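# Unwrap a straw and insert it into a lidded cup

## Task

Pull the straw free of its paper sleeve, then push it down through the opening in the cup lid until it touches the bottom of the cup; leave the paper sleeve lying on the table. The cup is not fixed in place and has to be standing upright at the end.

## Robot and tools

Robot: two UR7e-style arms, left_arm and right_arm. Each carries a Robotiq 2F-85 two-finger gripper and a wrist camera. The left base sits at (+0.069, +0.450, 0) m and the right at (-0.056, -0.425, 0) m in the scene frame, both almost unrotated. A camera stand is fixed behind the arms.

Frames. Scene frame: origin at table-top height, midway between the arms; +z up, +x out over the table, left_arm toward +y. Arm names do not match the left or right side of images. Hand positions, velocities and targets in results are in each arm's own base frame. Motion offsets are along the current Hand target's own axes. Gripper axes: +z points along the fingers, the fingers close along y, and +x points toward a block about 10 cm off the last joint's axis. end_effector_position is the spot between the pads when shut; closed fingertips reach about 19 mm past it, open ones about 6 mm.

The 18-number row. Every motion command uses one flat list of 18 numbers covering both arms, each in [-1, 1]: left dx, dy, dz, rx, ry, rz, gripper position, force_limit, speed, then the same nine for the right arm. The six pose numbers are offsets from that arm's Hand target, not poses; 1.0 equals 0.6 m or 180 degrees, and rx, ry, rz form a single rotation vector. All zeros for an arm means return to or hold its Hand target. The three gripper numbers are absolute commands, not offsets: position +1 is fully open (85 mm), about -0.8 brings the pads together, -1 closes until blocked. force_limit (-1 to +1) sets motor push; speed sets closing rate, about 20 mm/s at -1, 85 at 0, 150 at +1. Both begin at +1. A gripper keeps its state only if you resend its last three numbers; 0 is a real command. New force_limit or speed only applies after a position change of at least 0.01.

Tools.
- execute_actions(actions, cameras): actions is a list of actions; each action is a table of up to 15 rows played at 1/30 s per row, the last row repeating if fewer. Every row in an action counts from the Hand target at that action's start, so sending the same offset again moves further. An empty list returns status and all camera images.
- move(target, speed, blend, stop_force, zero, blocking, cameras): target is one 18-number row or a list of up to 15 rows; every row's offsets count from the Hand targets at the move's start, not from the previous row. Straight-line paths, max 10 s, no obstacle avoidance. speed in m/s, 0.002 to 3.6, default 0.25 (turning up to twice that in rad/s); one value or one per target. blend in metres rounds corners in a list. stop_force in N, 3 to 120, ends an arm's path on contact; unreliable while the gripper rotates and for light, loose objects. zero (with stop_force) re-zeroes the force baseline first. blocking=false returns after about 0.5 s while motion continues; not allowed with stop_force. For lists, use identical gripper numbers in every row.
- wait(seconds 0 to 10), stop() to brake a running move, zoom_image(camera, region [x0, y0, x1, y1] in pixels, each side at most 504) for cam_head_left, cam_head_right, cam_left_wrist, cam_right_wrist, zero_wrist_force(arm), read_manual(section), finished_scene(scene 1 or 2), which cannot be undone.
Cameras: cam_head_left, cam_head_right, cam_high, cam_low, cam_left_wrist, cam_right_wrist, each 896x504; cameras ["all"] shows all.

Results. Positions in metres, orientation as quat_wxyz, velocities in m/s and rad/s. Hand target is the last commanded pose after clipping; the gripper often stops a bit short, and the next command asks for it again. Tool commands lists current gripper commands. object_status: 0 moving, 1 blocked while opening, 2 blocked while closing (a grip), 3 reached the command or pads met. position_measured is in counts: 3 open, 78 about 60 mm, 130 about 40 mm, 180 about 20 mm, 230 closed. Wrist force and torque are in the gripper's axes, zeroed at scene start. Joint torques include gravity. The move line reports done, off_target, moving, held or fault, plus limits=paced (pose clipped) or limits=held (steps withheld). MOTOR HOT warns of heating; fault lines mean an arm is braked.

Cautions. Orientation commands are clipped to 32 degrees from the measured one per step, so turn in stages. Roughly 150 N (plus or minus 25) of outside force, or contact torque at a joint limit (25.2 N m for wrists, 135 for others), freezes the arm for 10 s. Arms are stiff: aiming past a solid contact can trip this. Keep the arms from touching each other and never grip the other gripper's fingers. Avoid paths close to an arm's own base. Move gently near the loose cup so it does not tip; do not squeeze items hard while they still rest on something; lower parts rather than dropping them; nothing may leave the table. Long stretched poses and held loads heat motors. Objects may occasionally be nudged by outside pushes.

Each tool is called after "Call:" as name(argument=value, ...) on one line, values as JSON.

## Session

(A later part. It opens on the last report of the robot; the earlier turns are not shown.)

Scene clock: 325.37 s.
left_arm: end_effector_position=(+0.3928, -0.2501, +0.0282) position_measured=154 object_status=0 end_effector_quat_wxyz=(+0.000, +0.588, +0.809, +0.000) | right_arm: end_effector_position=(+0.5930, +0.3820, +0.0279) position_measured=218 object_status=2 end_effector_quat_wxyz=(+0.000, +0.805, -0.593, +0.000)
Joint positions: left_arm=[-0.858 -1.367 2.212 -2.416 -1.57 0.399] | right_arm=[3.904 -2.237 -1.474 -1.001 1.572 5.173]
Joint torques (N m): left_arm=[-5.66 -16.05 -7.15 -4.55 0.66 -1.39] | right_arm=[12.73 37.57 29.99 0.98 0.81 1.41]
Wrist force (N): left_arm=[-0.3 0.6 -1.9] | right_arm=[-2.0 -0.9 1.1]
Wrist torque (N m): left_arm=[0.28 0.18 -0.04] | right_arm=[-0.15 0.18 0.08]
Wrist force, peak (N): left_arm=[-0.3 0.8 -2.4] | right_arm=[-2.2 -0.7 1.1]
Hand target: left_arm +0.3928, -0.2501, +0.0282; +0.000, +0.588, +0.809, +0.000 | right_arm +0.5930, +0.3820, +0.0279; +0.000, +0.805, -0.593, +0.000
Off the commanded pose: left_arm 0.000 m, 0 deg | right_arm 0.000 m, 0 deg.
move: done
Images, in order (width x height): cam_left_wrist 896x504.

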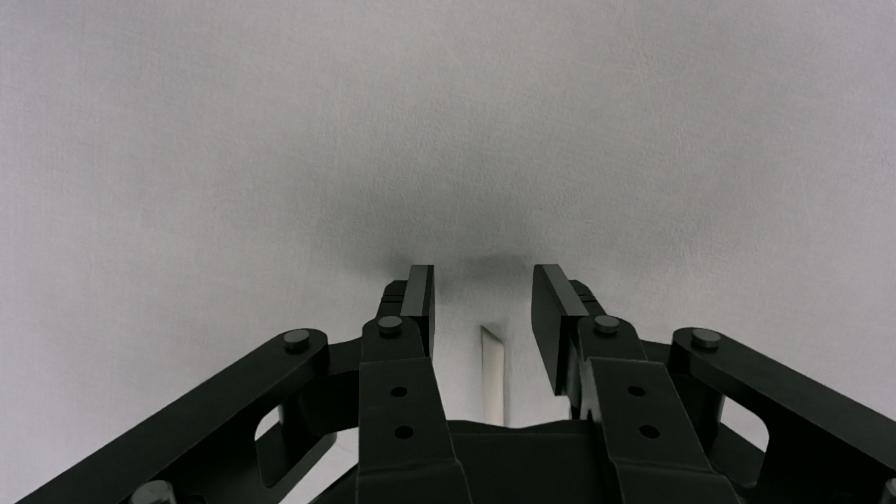

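Call:
move(target=[[-0.059,0.0098,0.009,0,0,0,-0.2,-0.3,-0.5,0,0,0,0,0,0,-1,-0.9,-1],[-0.059,0.0098,0.009,0,0,0,-1,0,-1,0,0,0,0,0,0,-1,-0.9,-1],[-0.059,0.0098,0.009,0,0,0,-1,0,-1,0.06,0,0,0,0,0,-1,-0.9,-1]], speed=[0.06,0.05,0.05], cameras=["cam_left_wrist","cam_right_wrist"])

Call:
zoom_image(camera="cam_left_wrist", region=[380, 200, 580, 430])

Call:
zoom_image(camera="cam_right_wrist", region=[380, 240, 580, 430])

Scene clock: 344.50 s.
left_arm: end_effector_position=(+0.4094, -0.2819, +0.0228) position_measured=223 object_status=2 end_effector_quat_wxyz=(+0.000, +0.588, +0.809, +0.000) | right_arm: end_effector_position=(+0.6038, +0.3474, +0.0279) position_measured=230 object_status=3 end_effector_quat_wxyz=(+0.000, +0.805, -0.593, +0.000) end_effector_velocity=(-0.001, +0.004, +0.001) end_effector_angular_velocity=(+0.001, -0.002, -0.001)
Joint positions: left_arm=[-0.875 -1.293 2.131 -2.408 -1.57 0.381] | right_arm=[3.856 -2.22 -1.506 -0.986 1.572 5.125]
Joint velocities: left_arm=[within noise] | right_arm=[0.005 0 0.002 0 -0.001 0.006]
Joint torques (N m): left_arm=[3.42 -28.64 -13.25 -2.05 -0.02 2.13] | right_arm=[12.46 40.15 30.17 2.44 1.06 1.21]
Wrist force (N): left_arm=[-0.2 0.9 -2.0] | right_arm=[-2.1 -0.6 1.1]
Wrist torque (N m): left_arm=[0.32 0.17 -0.03] | right_arm=[-0.07 0.16 0.08]
Wrist force, peak (N): left_arm=[-16.2 1.0 -2.6] | right_arm=[-15.9 -0.1 0.8]
Hand target: left_arm +0.4094, -0.2819, +0.0228; +0.000, +0.588, +0.809, +0.000 | right_arm +0.6037, +0.3476, +0.0279; +0.000, +0.805, -0.593, +0.000
Off the commanded pose: left_arm 0.000 m, 0 deg | right_arm 0.000 m, 0 deg.
move: done
Images, in order (width x height): cam_left_wrist 896x504, cam_right_wrist 896x504.

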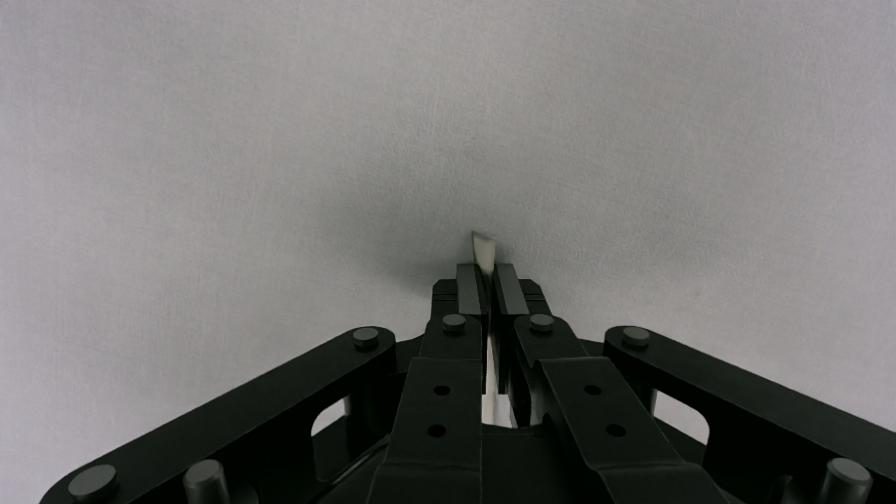

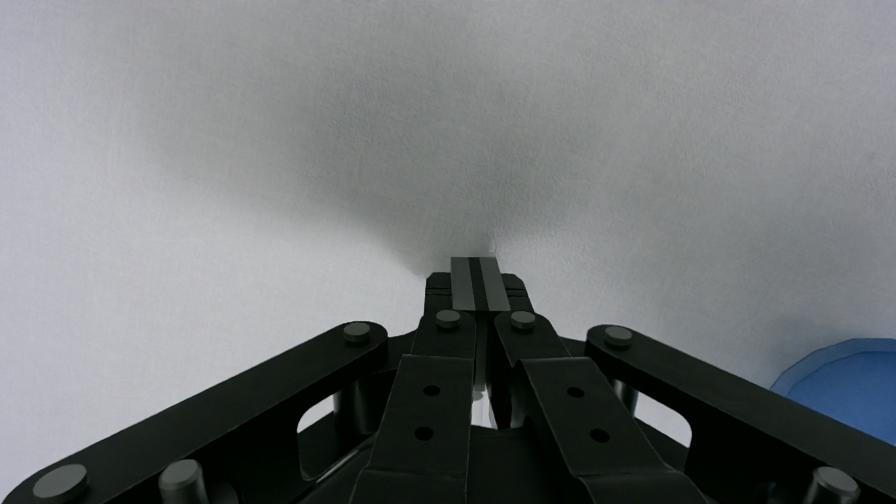

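Scaled by 2.191 from the camera's 896x504 image, which has a finer 1280x720 frame.

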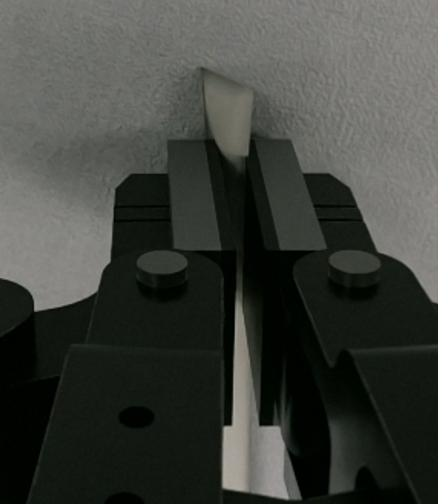

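Scaled by 2.520 from the camera's 896x504 image, which has a finer 1280x720 frame.

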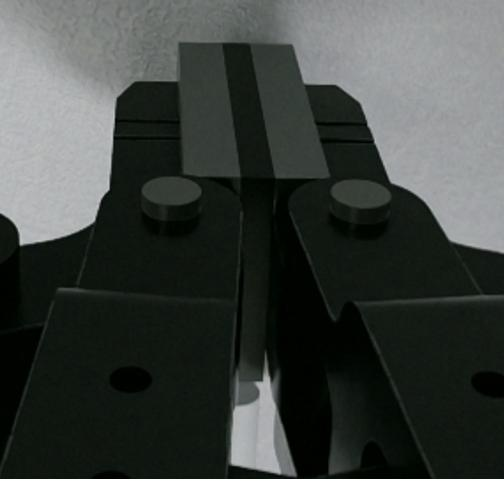

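Call:
move(target=[0,0,0,0,0,0,-1,0,-1,0,0,0,0,0,0,-0.2,0,-0.5], cameras=["cam_right_wrist","cam_low"])

Call:
zoom_image(camera="cam_right_wrist", region=[380, 240, 580, 440])

Call:
zoom_image(camera="cam_low", region=[470, 180, 590, 270])

Scene clock: 359.03 s.
left_arm: end_effector_position=(+0.4094, -0.2819, +0.0228) position_measured=223 object_status=2 end_effector_quat_wxyz=(+0.000, +0.588, +0.809, +0.000) | right_arm: end_effector_position=(+0.6037, +0.3476, +0.0279) position_measured=154 object_status=0 end_effector_quat_wxyz=(+0.000, +0.805, -0.593, +0.000)
Joint positions: left_arm=[-0.875 -1.293 2.131 -2.409 -1.57 0.381] | right_arm=[3.856 -2.22 -1.506 -0.987 1.572 5.126]
Joint torques (N m): left_arm=[-4.46 -19.11 -29.14 -4.58 -0.64 2.07] | right_arm=[11.71 36.15 30.45 0.96 1.16 1.4]
Wrist force (N): left_arm=[-0.3 0.9 -2.1] | right_arm=[-1.8 -0.4 0.6]
Wrist torque (N m): left_arm=[0.32 0.19 -0.03] | right_arm=[-0.04 0.13 0.07]
Wrist force, peak (N): left_arm=[-0.4 0.7 -2.3] | right_arm=[-2.3 -0.4 1.0]
Hand target: left_arm +0.4094, -0.2819, +0.0228; +0.000, +0.588, +0.809, +0.000 | right_arm +0.6037, +0.3476, +0.0279; +0.000, +0.805, -0.593, +0.000
Off the commanded pose: left_arm 0.000 m, 0 deg | right_arm 0.000 m, 0 deg.
move: done
Images, in order (width x height): cam_low 896x504, cam_right_wrist 896x504.

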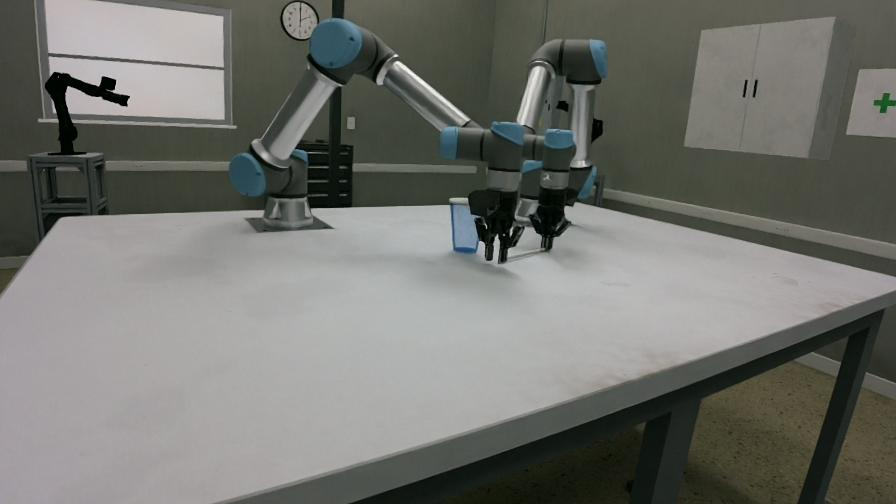

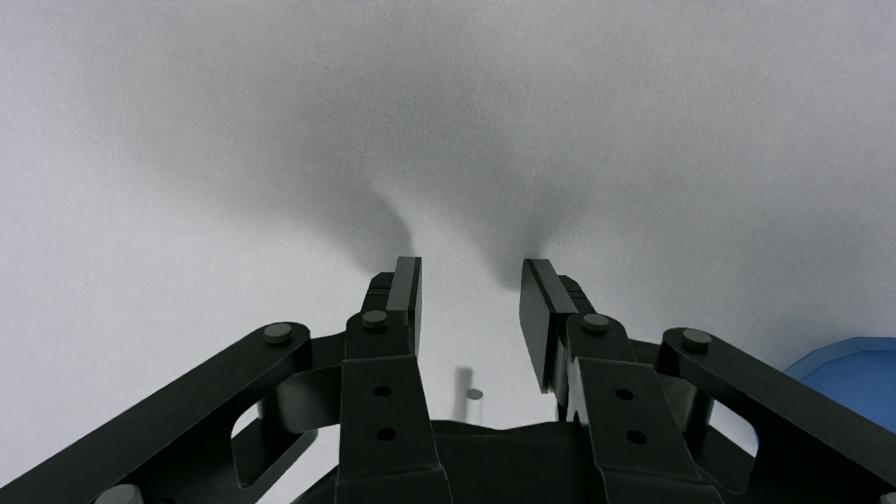

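Scaled by 2.520 from the camera's 896x504 image, which has a finer 1280x720 frame.

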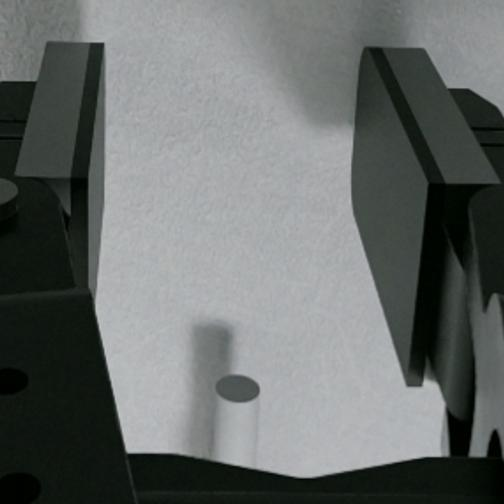

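Scaled by 4.200 from the camera's 896x504 image, which has a finer 1280x720 frame.

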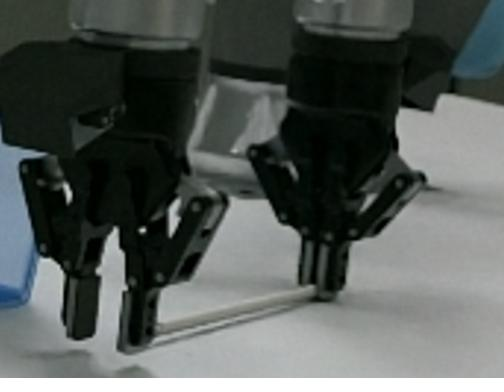

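Call:
move(target=[[0,0,0,0,0,0,-1,0,-1,0,0,0.0095,0,0,0,-0.2,0,-0.5],[0,0,0,0,0,0,-1,0,-1,-0.068,0,0.0095,0,0,0,-0.2,0,-0.5]], speed=0.06, cameras=["cam_right_wrist"])

Call:
zoom_image(camera="cam_right_wrist", region=[380, 240, 580, 440])

Scene clock: 376.23 s.
left_arm: end_effector_position=(+0.4094, -0.2819, +0.0228) position_measured=223 object_status=2 end_effector_quat_wxyz=(+0.000, +0.588, +0.809, +0.000) | right_arm: end_effector_position=(+0.5915, +0.3868, +0.0221) position_measured=154 object_status=3 end_effector_quat_wxyz=(+0.000, +0.805, -0.593, +0.000) end_effector_velocity=(+0.000, -0.004, -0.001) end_effector_angular_velocity=(-0.002, +0.002, +0.002)
Joint positions: left_arm=[-0.875 -1.293 2.131 -2.409 -1.57 0.381] | right_arm=[3.91 -2.248 -1.473 -0.992 1.572 5.179]
Joint velocities: left_arm=[within noise] | right_arm=[-0.004 0.001 -0.004 0 0 -0.007]
Joint torques (N m): left_arm=[-4.34 -19 -29.13 -4.55 -0.79 2.09] | right_arm=[-12.67 56.48 15.56 3.58 0.65 -1.69]
Wrist force (N): left_arm=[-0.3 0.8 -1.9] | right_arm=[-1.4 -0.8 1.0]
Wrist torque (N m): left_arm=[0.30 0.18 -0.03] | right_arm=[-0.14 0.08 0.05]
Wrist force, peak (N): left_arm=[-0.4 0.8 -2.4] | right_arm=[-2.9 -0.8 0.9]
Hand target: left_arm +0.4094, -0.2819, +0.0228; +0.000, +0.588, +0.809, +0.000 | right_arm +0.5916, +0.3866, +0.0222; +0.000, +0.805, -0.593, +0.000
Off the commanded pose: left_arm 0.000 m, 0 deg | right_arm 0.000 m, 0 deg.
move: done
Images, in order (width x height): cam_right_wrist 896x504.

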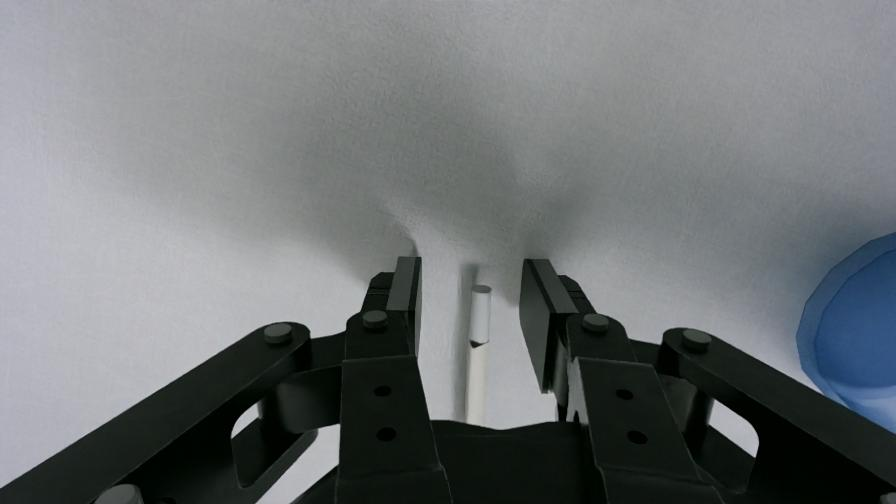

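Scaled by 2.520 from the camera's 896x504 image, which has a finer 1280x720 frame.

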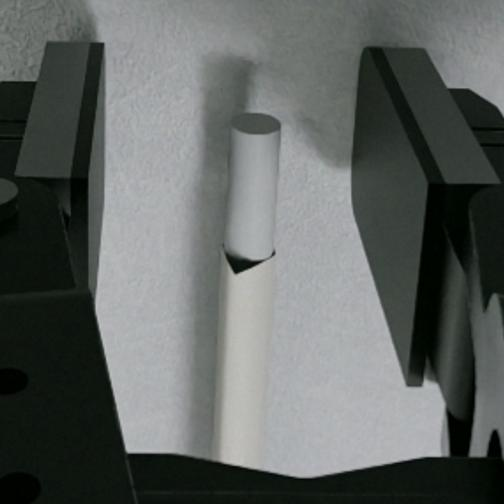

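Call:
move(target=[[0,0,0,0,0,0,-1,0,-1,0,0,0,0,0,0,-1,0,-1],[0,0,0,0,0,0,-1,0,-1,0.06,0,0,0,0,0,-1,0,-1]], speed=[0.06,0.04], cameras=["cam_right_wrist","cam_left_wrist"])

Call:
zoom_image(camera="cam_right_wrist", region=[380, 240, 580, 440])

Call:
zoom_image(camera="cam_left_wrist", region=[380, 200, 580, 430])

Scene clock: 391.10 s.
left_arm: end_effector_position=(+0.4094, -0.2819, +0.0228) position_measured=231 object_status=3 end_effector_quat_wxyz=(+0.000, +0.588, +0.809, +0.000) | right_arm: end_effector_position=(+0.6023, +0.3520, +0.0222) position_measured=222 object_status=2 end_effector_quat_wxyz=(+0.000, +0.805, -0.593, +0.000) end_effector_velocity=(-0.001, +0.002, +0.000) end_effector_angular_velocity=(+0.001, +0.000, -0.002)
Joint positions: left_arm=[-0.875 -1.293 2.131 -2.409 -1.57 0.381] | right_arm=[3.862 -2.229 -1.506 -0.977 1.572 5.132]
Joint velocities: left_arm=[within noise] | right_arm=[0.003 0 0.001 0 0.001 0.005]
Joint torques (N m): left_arm=[5.79 -30.91 -5.39 -1.58 0.92 2.11] | right_arm=[11.72 42.98 30.07 2.73 0.65 1.28]
Wrist force (N): left_arm=[-0.5 0.6 -5.9] | right_arm=[-2.4 -1.1 0.6]
Wrist torque (N m): left_arm=[0.28 0.13 -0.02] | right_arm=[-0.16 0.16 0.08]
Wrist force, peak (N): left_arm=[-21.7 1.3 -2.5] | right_arm=[-21.0 -0.2 0.9]
Hand target: left_arm +0.4094, -0.2819, +0.0228; +0.000, +0.588, +0.809, +0.000 | right_arm +0.6023, +0.3522, +0.0222; +0.000, +0.805, -0.593, +0.000
Off the commanded pose: left_arm 0.000 m, 0 deg | right_arm 0.000 m, 0 deg.
move: done
Images, in order (width x height): cam_left_wrist 896x504, cam_right_wrist 896x504.

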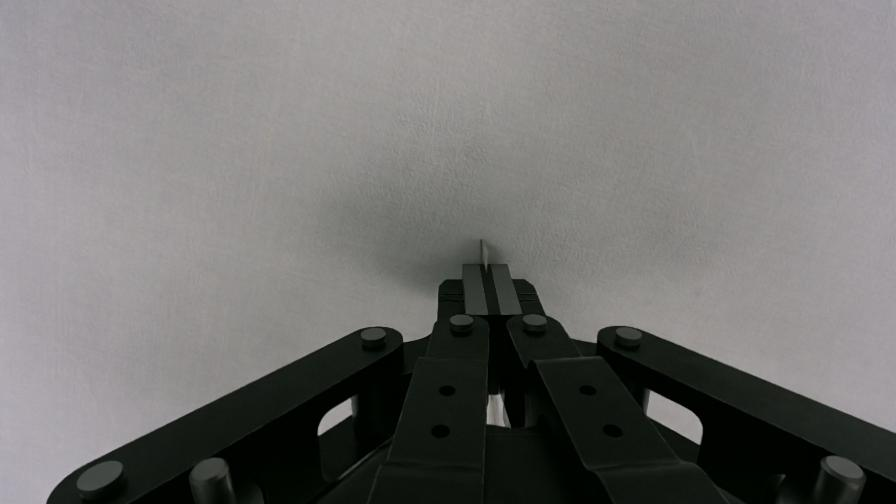

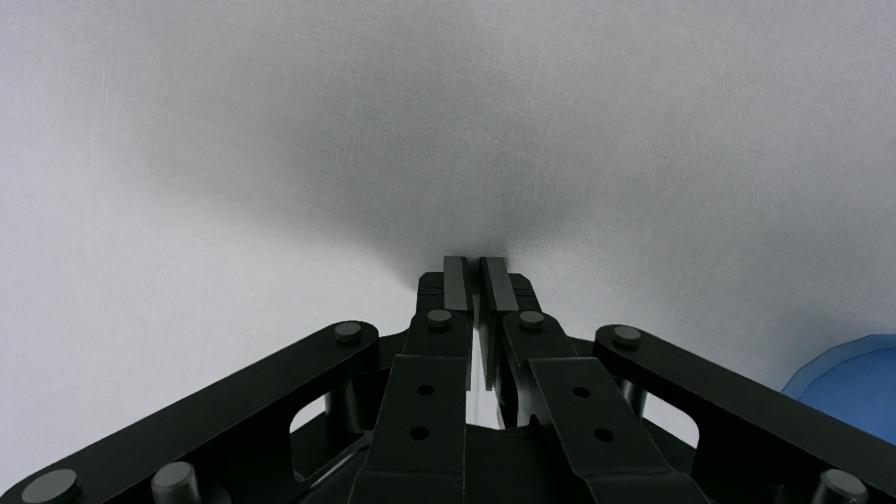

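Scaled by 2.520 from the camera's 896x504 image, which has a finer 1280x720 frame.

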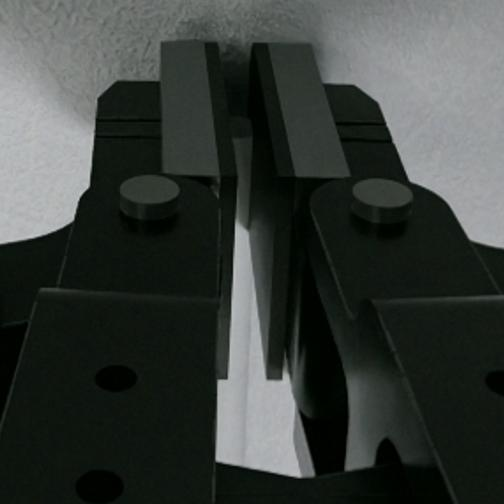

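Scaled by 2.191 from the camera's 896x504 image, which has a finer 1280x720 frame.

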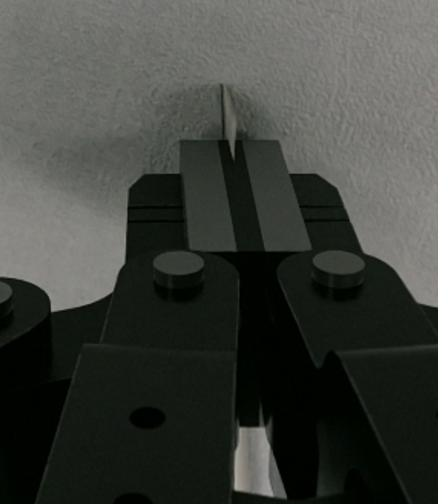

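Call:
move(target=[[0,0,0,0,0,0,-1,0,-1,0.3167,0,-0.005,0,0,0,-1,0,-1],[0,0,0.0033,0,0,0,-1,0,-1,0.3167,0,-0.37,0,0,0,-1,0,-1],[0,0,0.0033,0,0,0,-0.1,0,-0.5,0.3582,0.377,-0.63,0.4722,0.3197,-0.4722,-1,0,-1]], speed=[0.12,0.25,0.5], cameras=["cam_left_wrist","cam_low","cam_high"])

Call:
zoom_image(camera="cam_left_wrist", region=[330, 150, 630, 420])

Call:
zoom_image(camera="cam_low", region=[370, 50, 590, 270])

Scene clock: 425.87 s.
left_arm: end_effector_position=(+0.4094, -0.2819, +0.0208) position_measured=141 object_status=0 end_effector_quat_wxyz=(+0.000, +0.588, +0.809, +0.000) | right_arm: end_effector_position=(+0.4502, +0.0796, +0.4001) position_measured=222 object_status=2 end_effector_quat_wxyz=(-0.237, +0.667, +0.236, +0.666)
Joint positions: left_arm=[-0.875 -1.289 2.132 -2.414 -1.57 0.381] | right_arm=[3.354 -1.473 -2.483 0.814 2.04 3.143]
Joint torques (N m): left_arm=[-5.36 -23.32 -29.72 -4.66 0.73 2.15] | right_arm=[-11.33 9.15 10.97 3.63 -0.84 -1.63]
Wrist force (N): left_arm=[0.0 0.6 -2.1] | right_arm=[-0.9 0.7 0.6]
Wrist torque (N m): left_arm=[0.26 0.13 -0.02] | right_arm=[0.30 0.08 -0.13]
Wrist force, peak (N): left_arm=[1.0 10.5 -24.2] | right_arm=[-5.1 -0.9 1.2]
Hand target: left_arm +0.4094, -0.2819, +0.0209; +0.000, +0.588, +0.809, +0.000 | right_arm +0.4502, +0.0796, +0.4000; -0.237, +0.667, +0.236, +0.666
Off the commanded pose: left_arm 0.000 m, 0 deg | right_arm 0.000 m, 0 deg.
move: done
Images, in order (width x height): cam_high 896x504, cam_low 896x504, cam_left_wrist 896x504.

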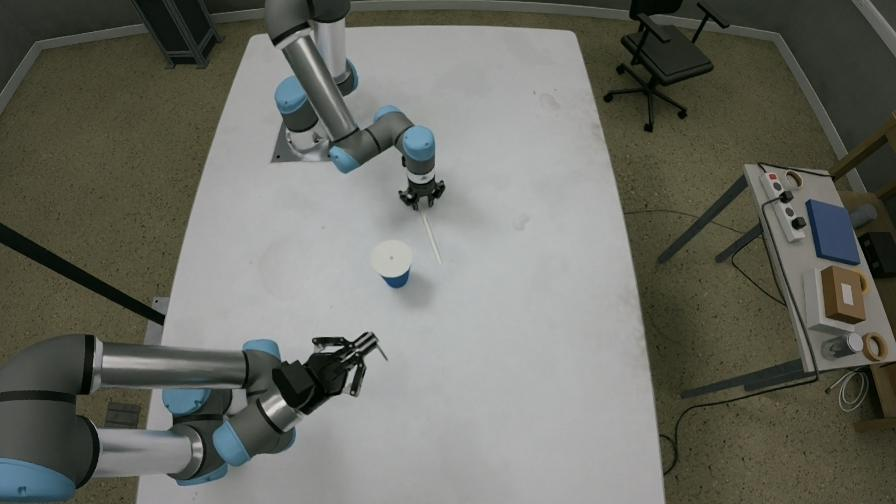

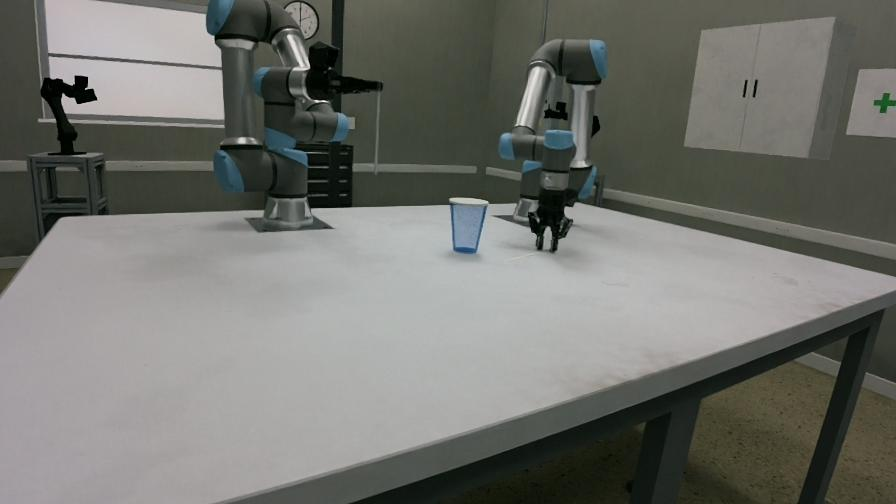

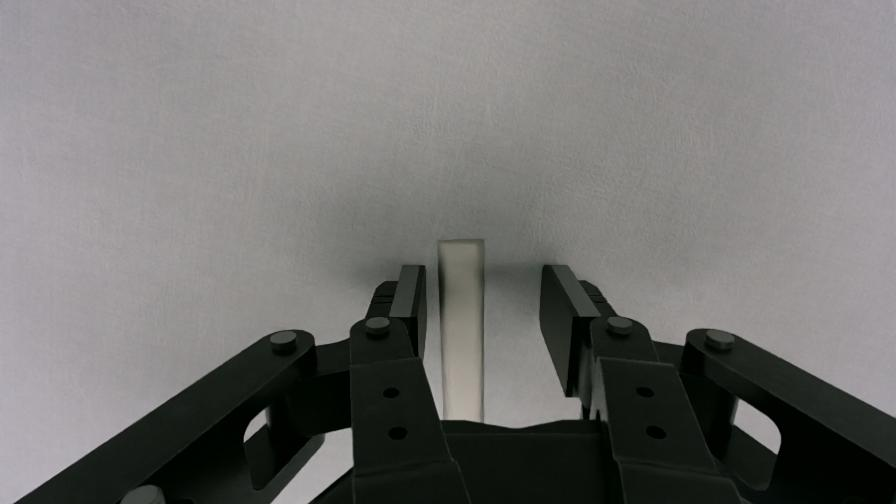

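Scaled by 1.680 from the camera's 896x504 image, which has a finer 1280x720 frame.

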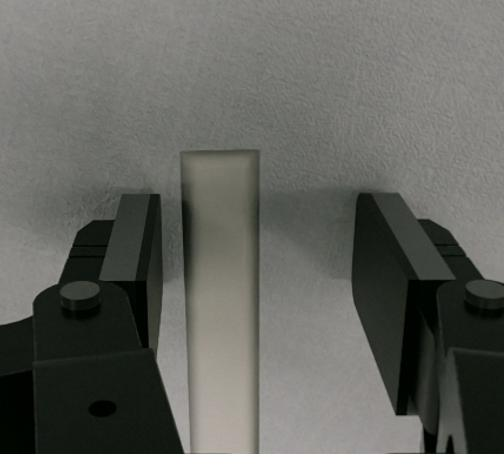

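Scaled by 2.291 from the camera's 896x504 image, which has a finer 1280x720 frame.

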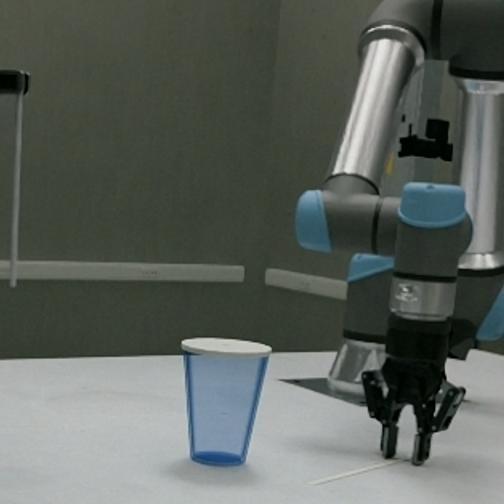

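Call:
move(target=[[0,0,-0.2,0,0,0,-0.1,0,-0.5,0,0,0,0,0,0,-1,0,-1],[-0.23,-0.026,-0.465,0,0,0,-0.1,0,-0.5,0,-0.35,0.245,0,0,0,-1,0,-1]], speed=[0.15,0.2], blend=[0.05,0], cameras=["all"])

Call:
zoom_image(camera="cam_left_wrist", region=[100, 150, 450, 420])

Call:
zoom_image(camera="cam_low", region=[420, 90, 540, 260])

Call:
zoom_image(camera="cam_head_left", region=[350, 230, 500, 390])

Call:
zoom_image(camera="cam_high", region=[330, 180, 450, 300])

Scene clock: 460.47 s.
left_arm: end_effector_position=(+0.4370, -0.4181, +0.2997) position_measured=141 object_status=3 end_effector_quat_wxyz=(+0.000, +0.588, +0.809, +0.000) | right_arm: end_effector_position=(+0.4321, +0.3352, +0.4002) position_measured=222 object_status=2 end_effector_quat_wxyz=(-0.237, +0.667, +0.236, +0.666)
Joint positions: left_arm=[-0.986 -1.337 1.386 -1.62 -1.57 0.271] | right_arm=[4.26 -1.547 -2.415 0.82 1.135 3.143]
Joint torques (N m): left_arm=[6.45 -42.09 -37.37 -1.84 -0.71 2.17] | right_arm=[8.05 14.21 20.53 0.71 -1.37 -1.14]
Wrist force (N): left_arm=[0.2 0.6 -2.1] | right_arm=[-0.7 0.9 0.2]
Wrist torque (N m): left_arm=[0.28 0.11 -0.05] | right_arm=[0.33 -0.01 -0.11]
Wrist force, peak (N): left_arm=[-1.5 0.4 -3.9] | right_arm=[-0.6 -1.2 2.0]
Hand target: left_arm +0.4370, -0.4181, +0.2998; +0.000, +0.588, +0.809, +0.000 | right_arm +0.4321, +0.3353, +0.4002; -0.237, +0.667, +0.236, +0.666
Off the commanded pose: left_arm 0.000 m, 0 deg | right_arm 0.000 m, 0 deg.
move: done

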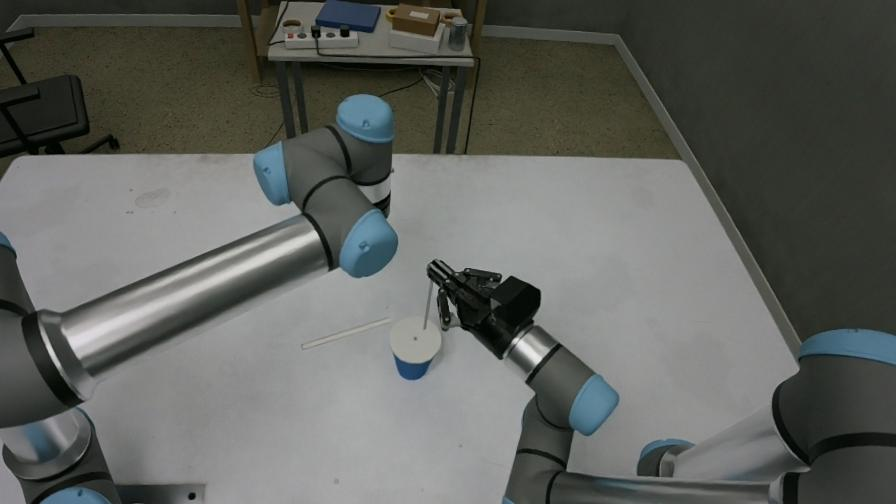

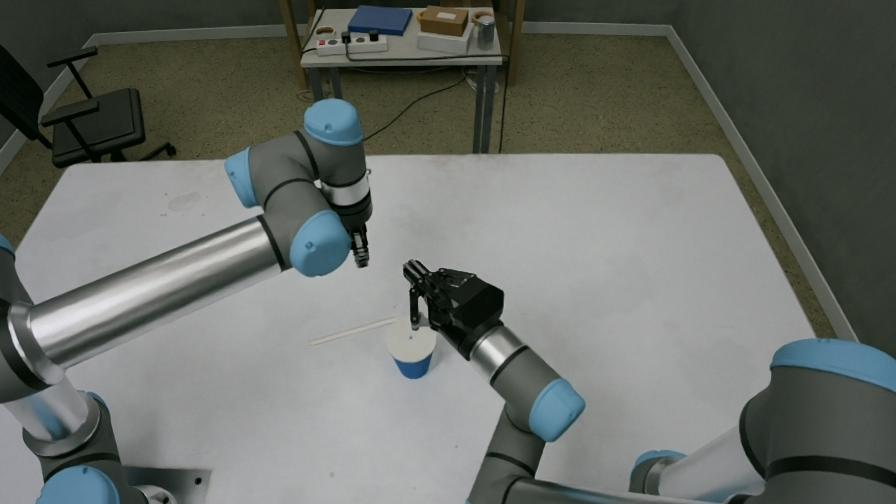

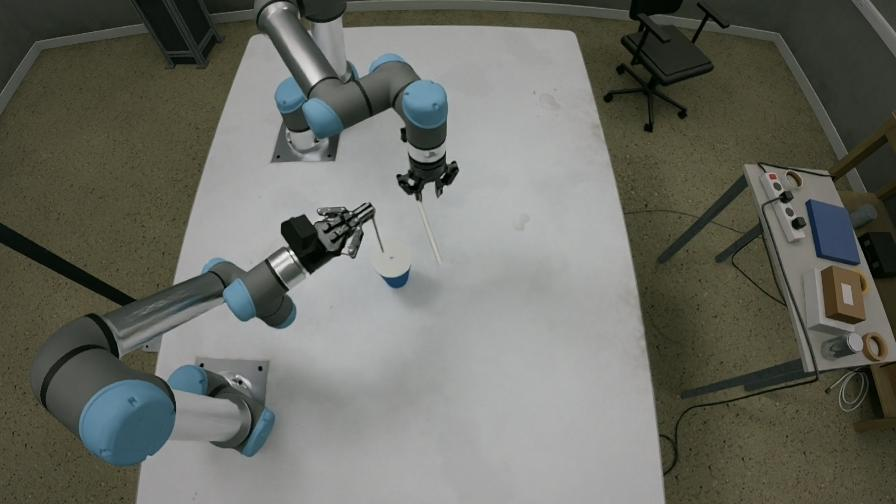

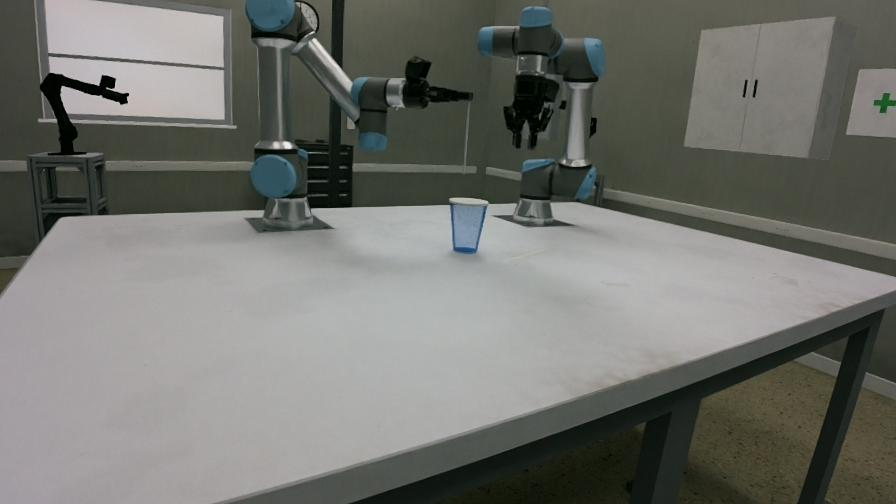

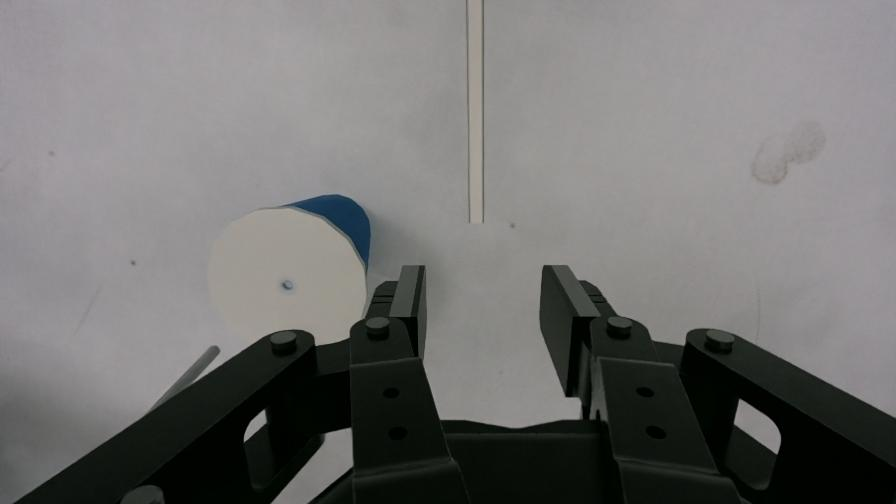

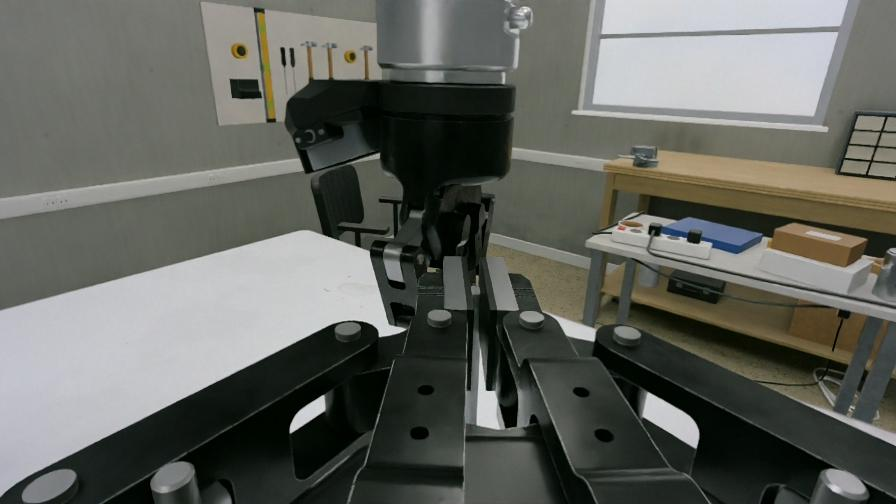

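Scaled by 1.440 from the camera's 896x504 image, which has a finer 1280x720 frame.

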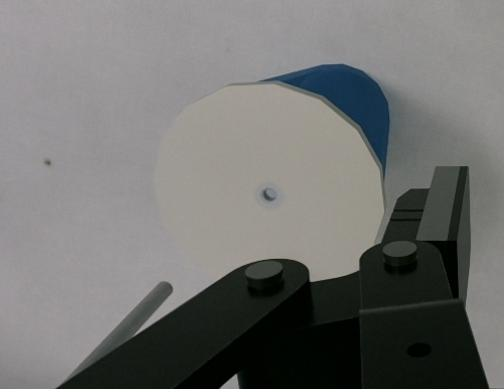

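Scaled by 2.965 from the camera's 896x504 image, which has a finer 1280x720 frame.

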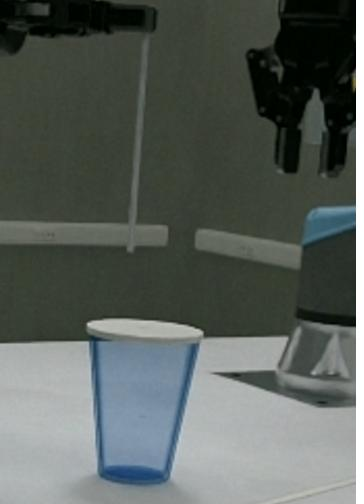

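Scaled by 3.150 from the camera's 896x504 image, which has a finer 1280x720 frame.

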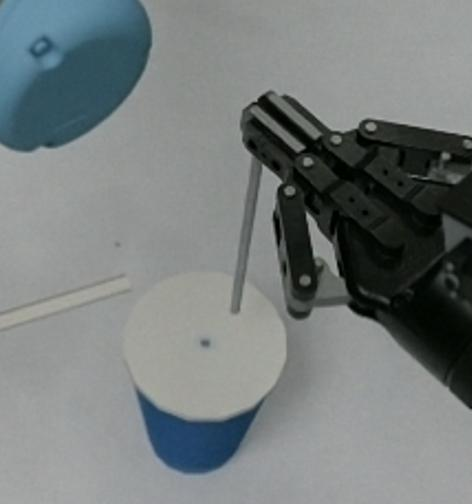

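Scaled by 4.200 from the camera's 896x504 image, which has a finer 1280x720 frame.

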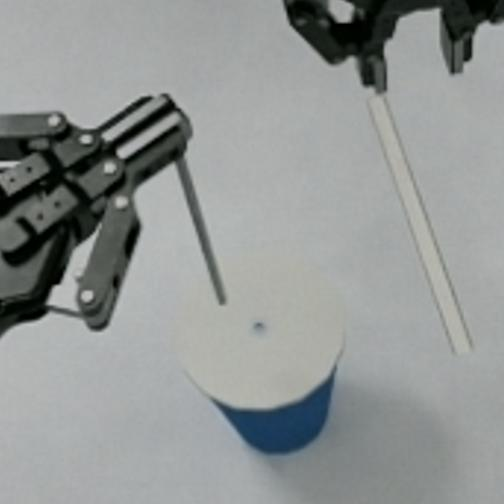

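Call:
move(target=[0,0,0,0,0,0,-0.6,0,0,-0.0833,-0.0037,0.034,0,0,0,-1,0,-1], speed=0.12, cameras=["cam_left_wrist","cam_head_left","cam_high","cam_low"])

Call:
zoom_image(camera="cam_left_wrist", region=[220, 230, 350, 340])

Call:
zoom_image(camera="cam_low", region=[430, 110, 510, 260])

Call:
zoom_image(camera="cam_head_left", region=[380, 290, 460, 385])

Call:
zoom_image(camera="cam_high", region=[355, 220, 435, 300])

Scene clock: 487.47 s.
left_arm: end_effector_position=(+0.4370, -0.4181, +0.2998) position_measured=205 object_status=3 end_effector_quat_wxyz=(+0.000, +0.588, +0.809, +0.000) | right_arm: end_effector_position=(+0.4465, +0.3498, +0.3504) position_measured=222 object_status=2 end_effector_quat_wxyz=(-0.237, +0.667, +0.236, +0.666)
Joint positions: left_arm=[-0.986 -1.337 1.386 -1.62 -1.57 0.271] | right_arm=[4.236 -1.736 -2.41 1.005 1.158 3.143]
Joint torques (N m): left_arm=[7.36 -44.38 -37.47 -1.03 -0.8 1.98] | right_arm=[13.16 10.5 7.86 3.16 -1.26 -1.18]
Wrist force (N): left_arm=[0.0 0.6 -2.1] | right_arm=[-0.5 1.0 0.6]
Wrist torque (N m): left_arm=[0.27 0.13 -0.06] | right_arm=[0.32 -0.06 -0.09]
Wrist force, peak (N): left_arm=[0.2 0.8 -2.3] | right_arm=[-2.4 1.1 1.3]
Hand target: left_arm +0.4370, -0.4181, +0.2998; +0.000, +0.588, +0.809, +0.000 | right_arm +0.4465, +0.3499, +0.3503; -0.237, +0.667, +0.236, +0.666
Off the commanded pose: left_arm 0.000 m, 0 deg | right_arm 0.000 m, 0 deg.
move: done
Images, in order (width x height): cam_head_left 896x504, cam_high 896x504, cam_low 896x504, cam_left_wrist 896x504.

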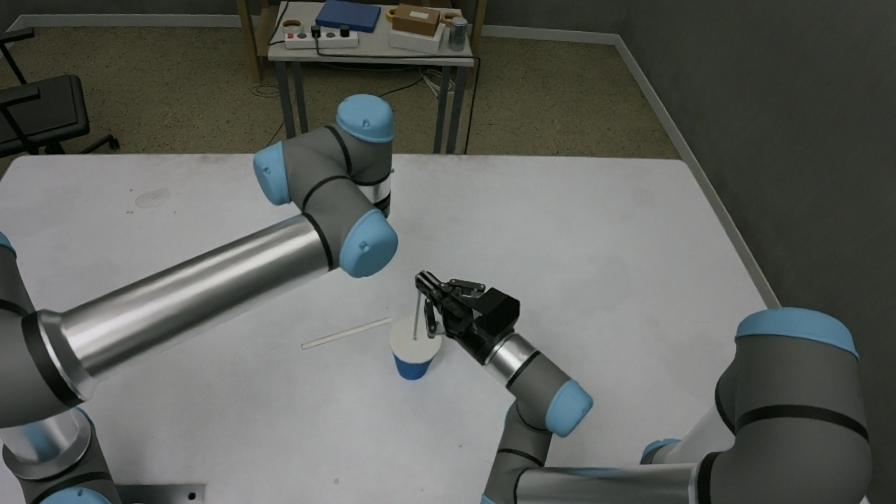

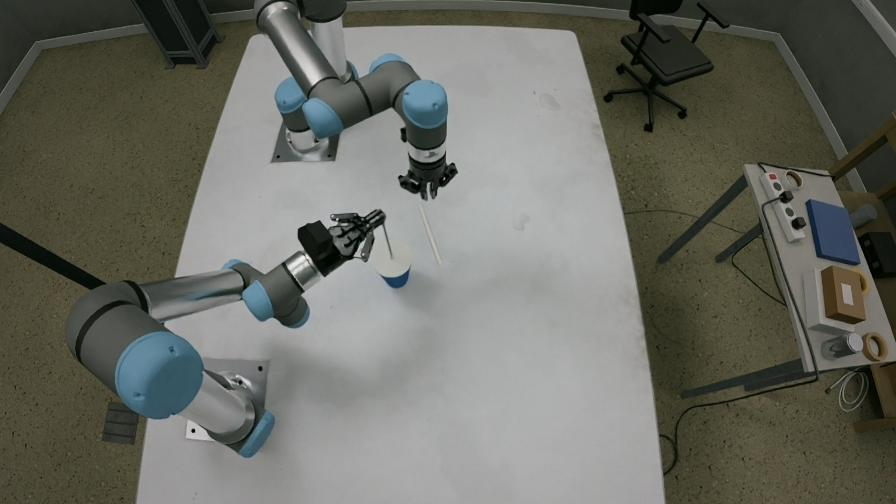

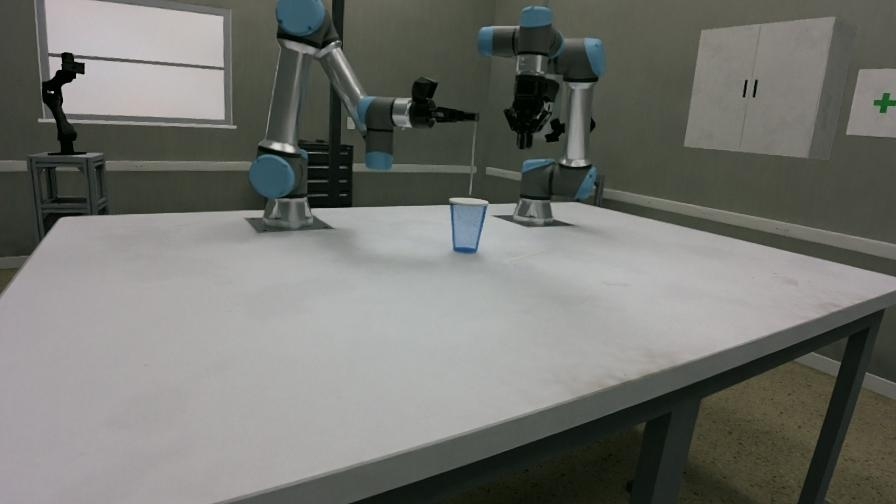

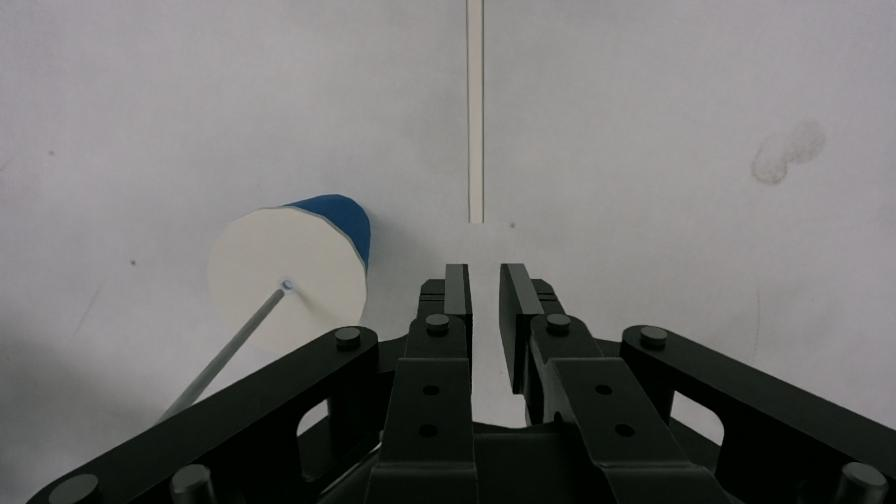

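Scaled by 3.877 from the camera's 896x504 image, which has a finer 1280x720 frame.

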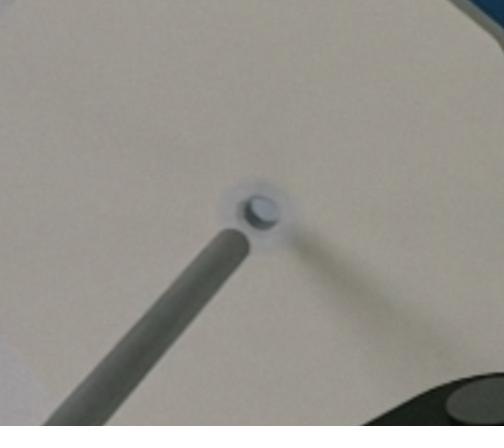

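Scaled by 3.360 from the camera's 896x504 image, which has a finer 1280x720 frame.

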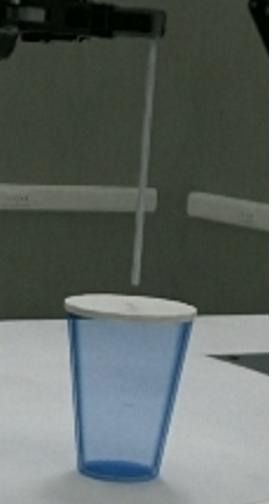

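Scaled by 5.305 from the camera's 896x504 image, which has a finer 1280x720 frame.

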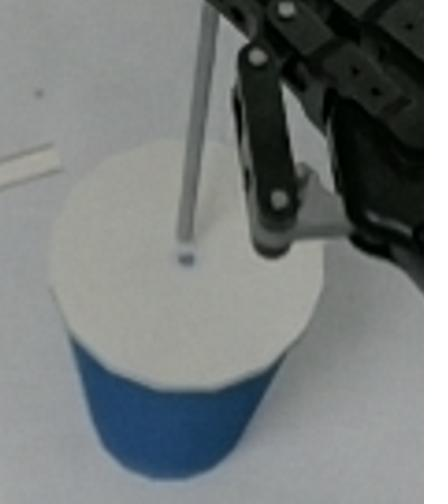

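Scaled by 6.300 from the camera's 896x504 image, which has a finer 1280x720 frame.

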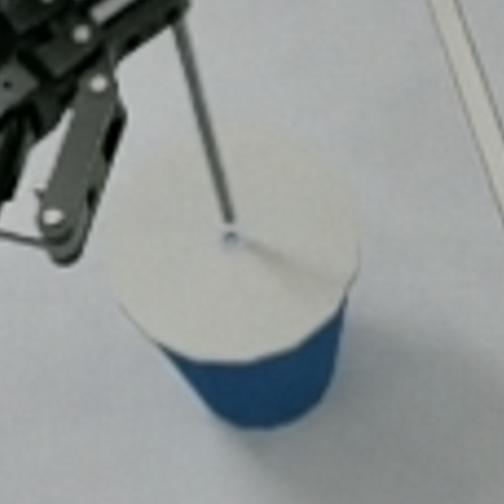

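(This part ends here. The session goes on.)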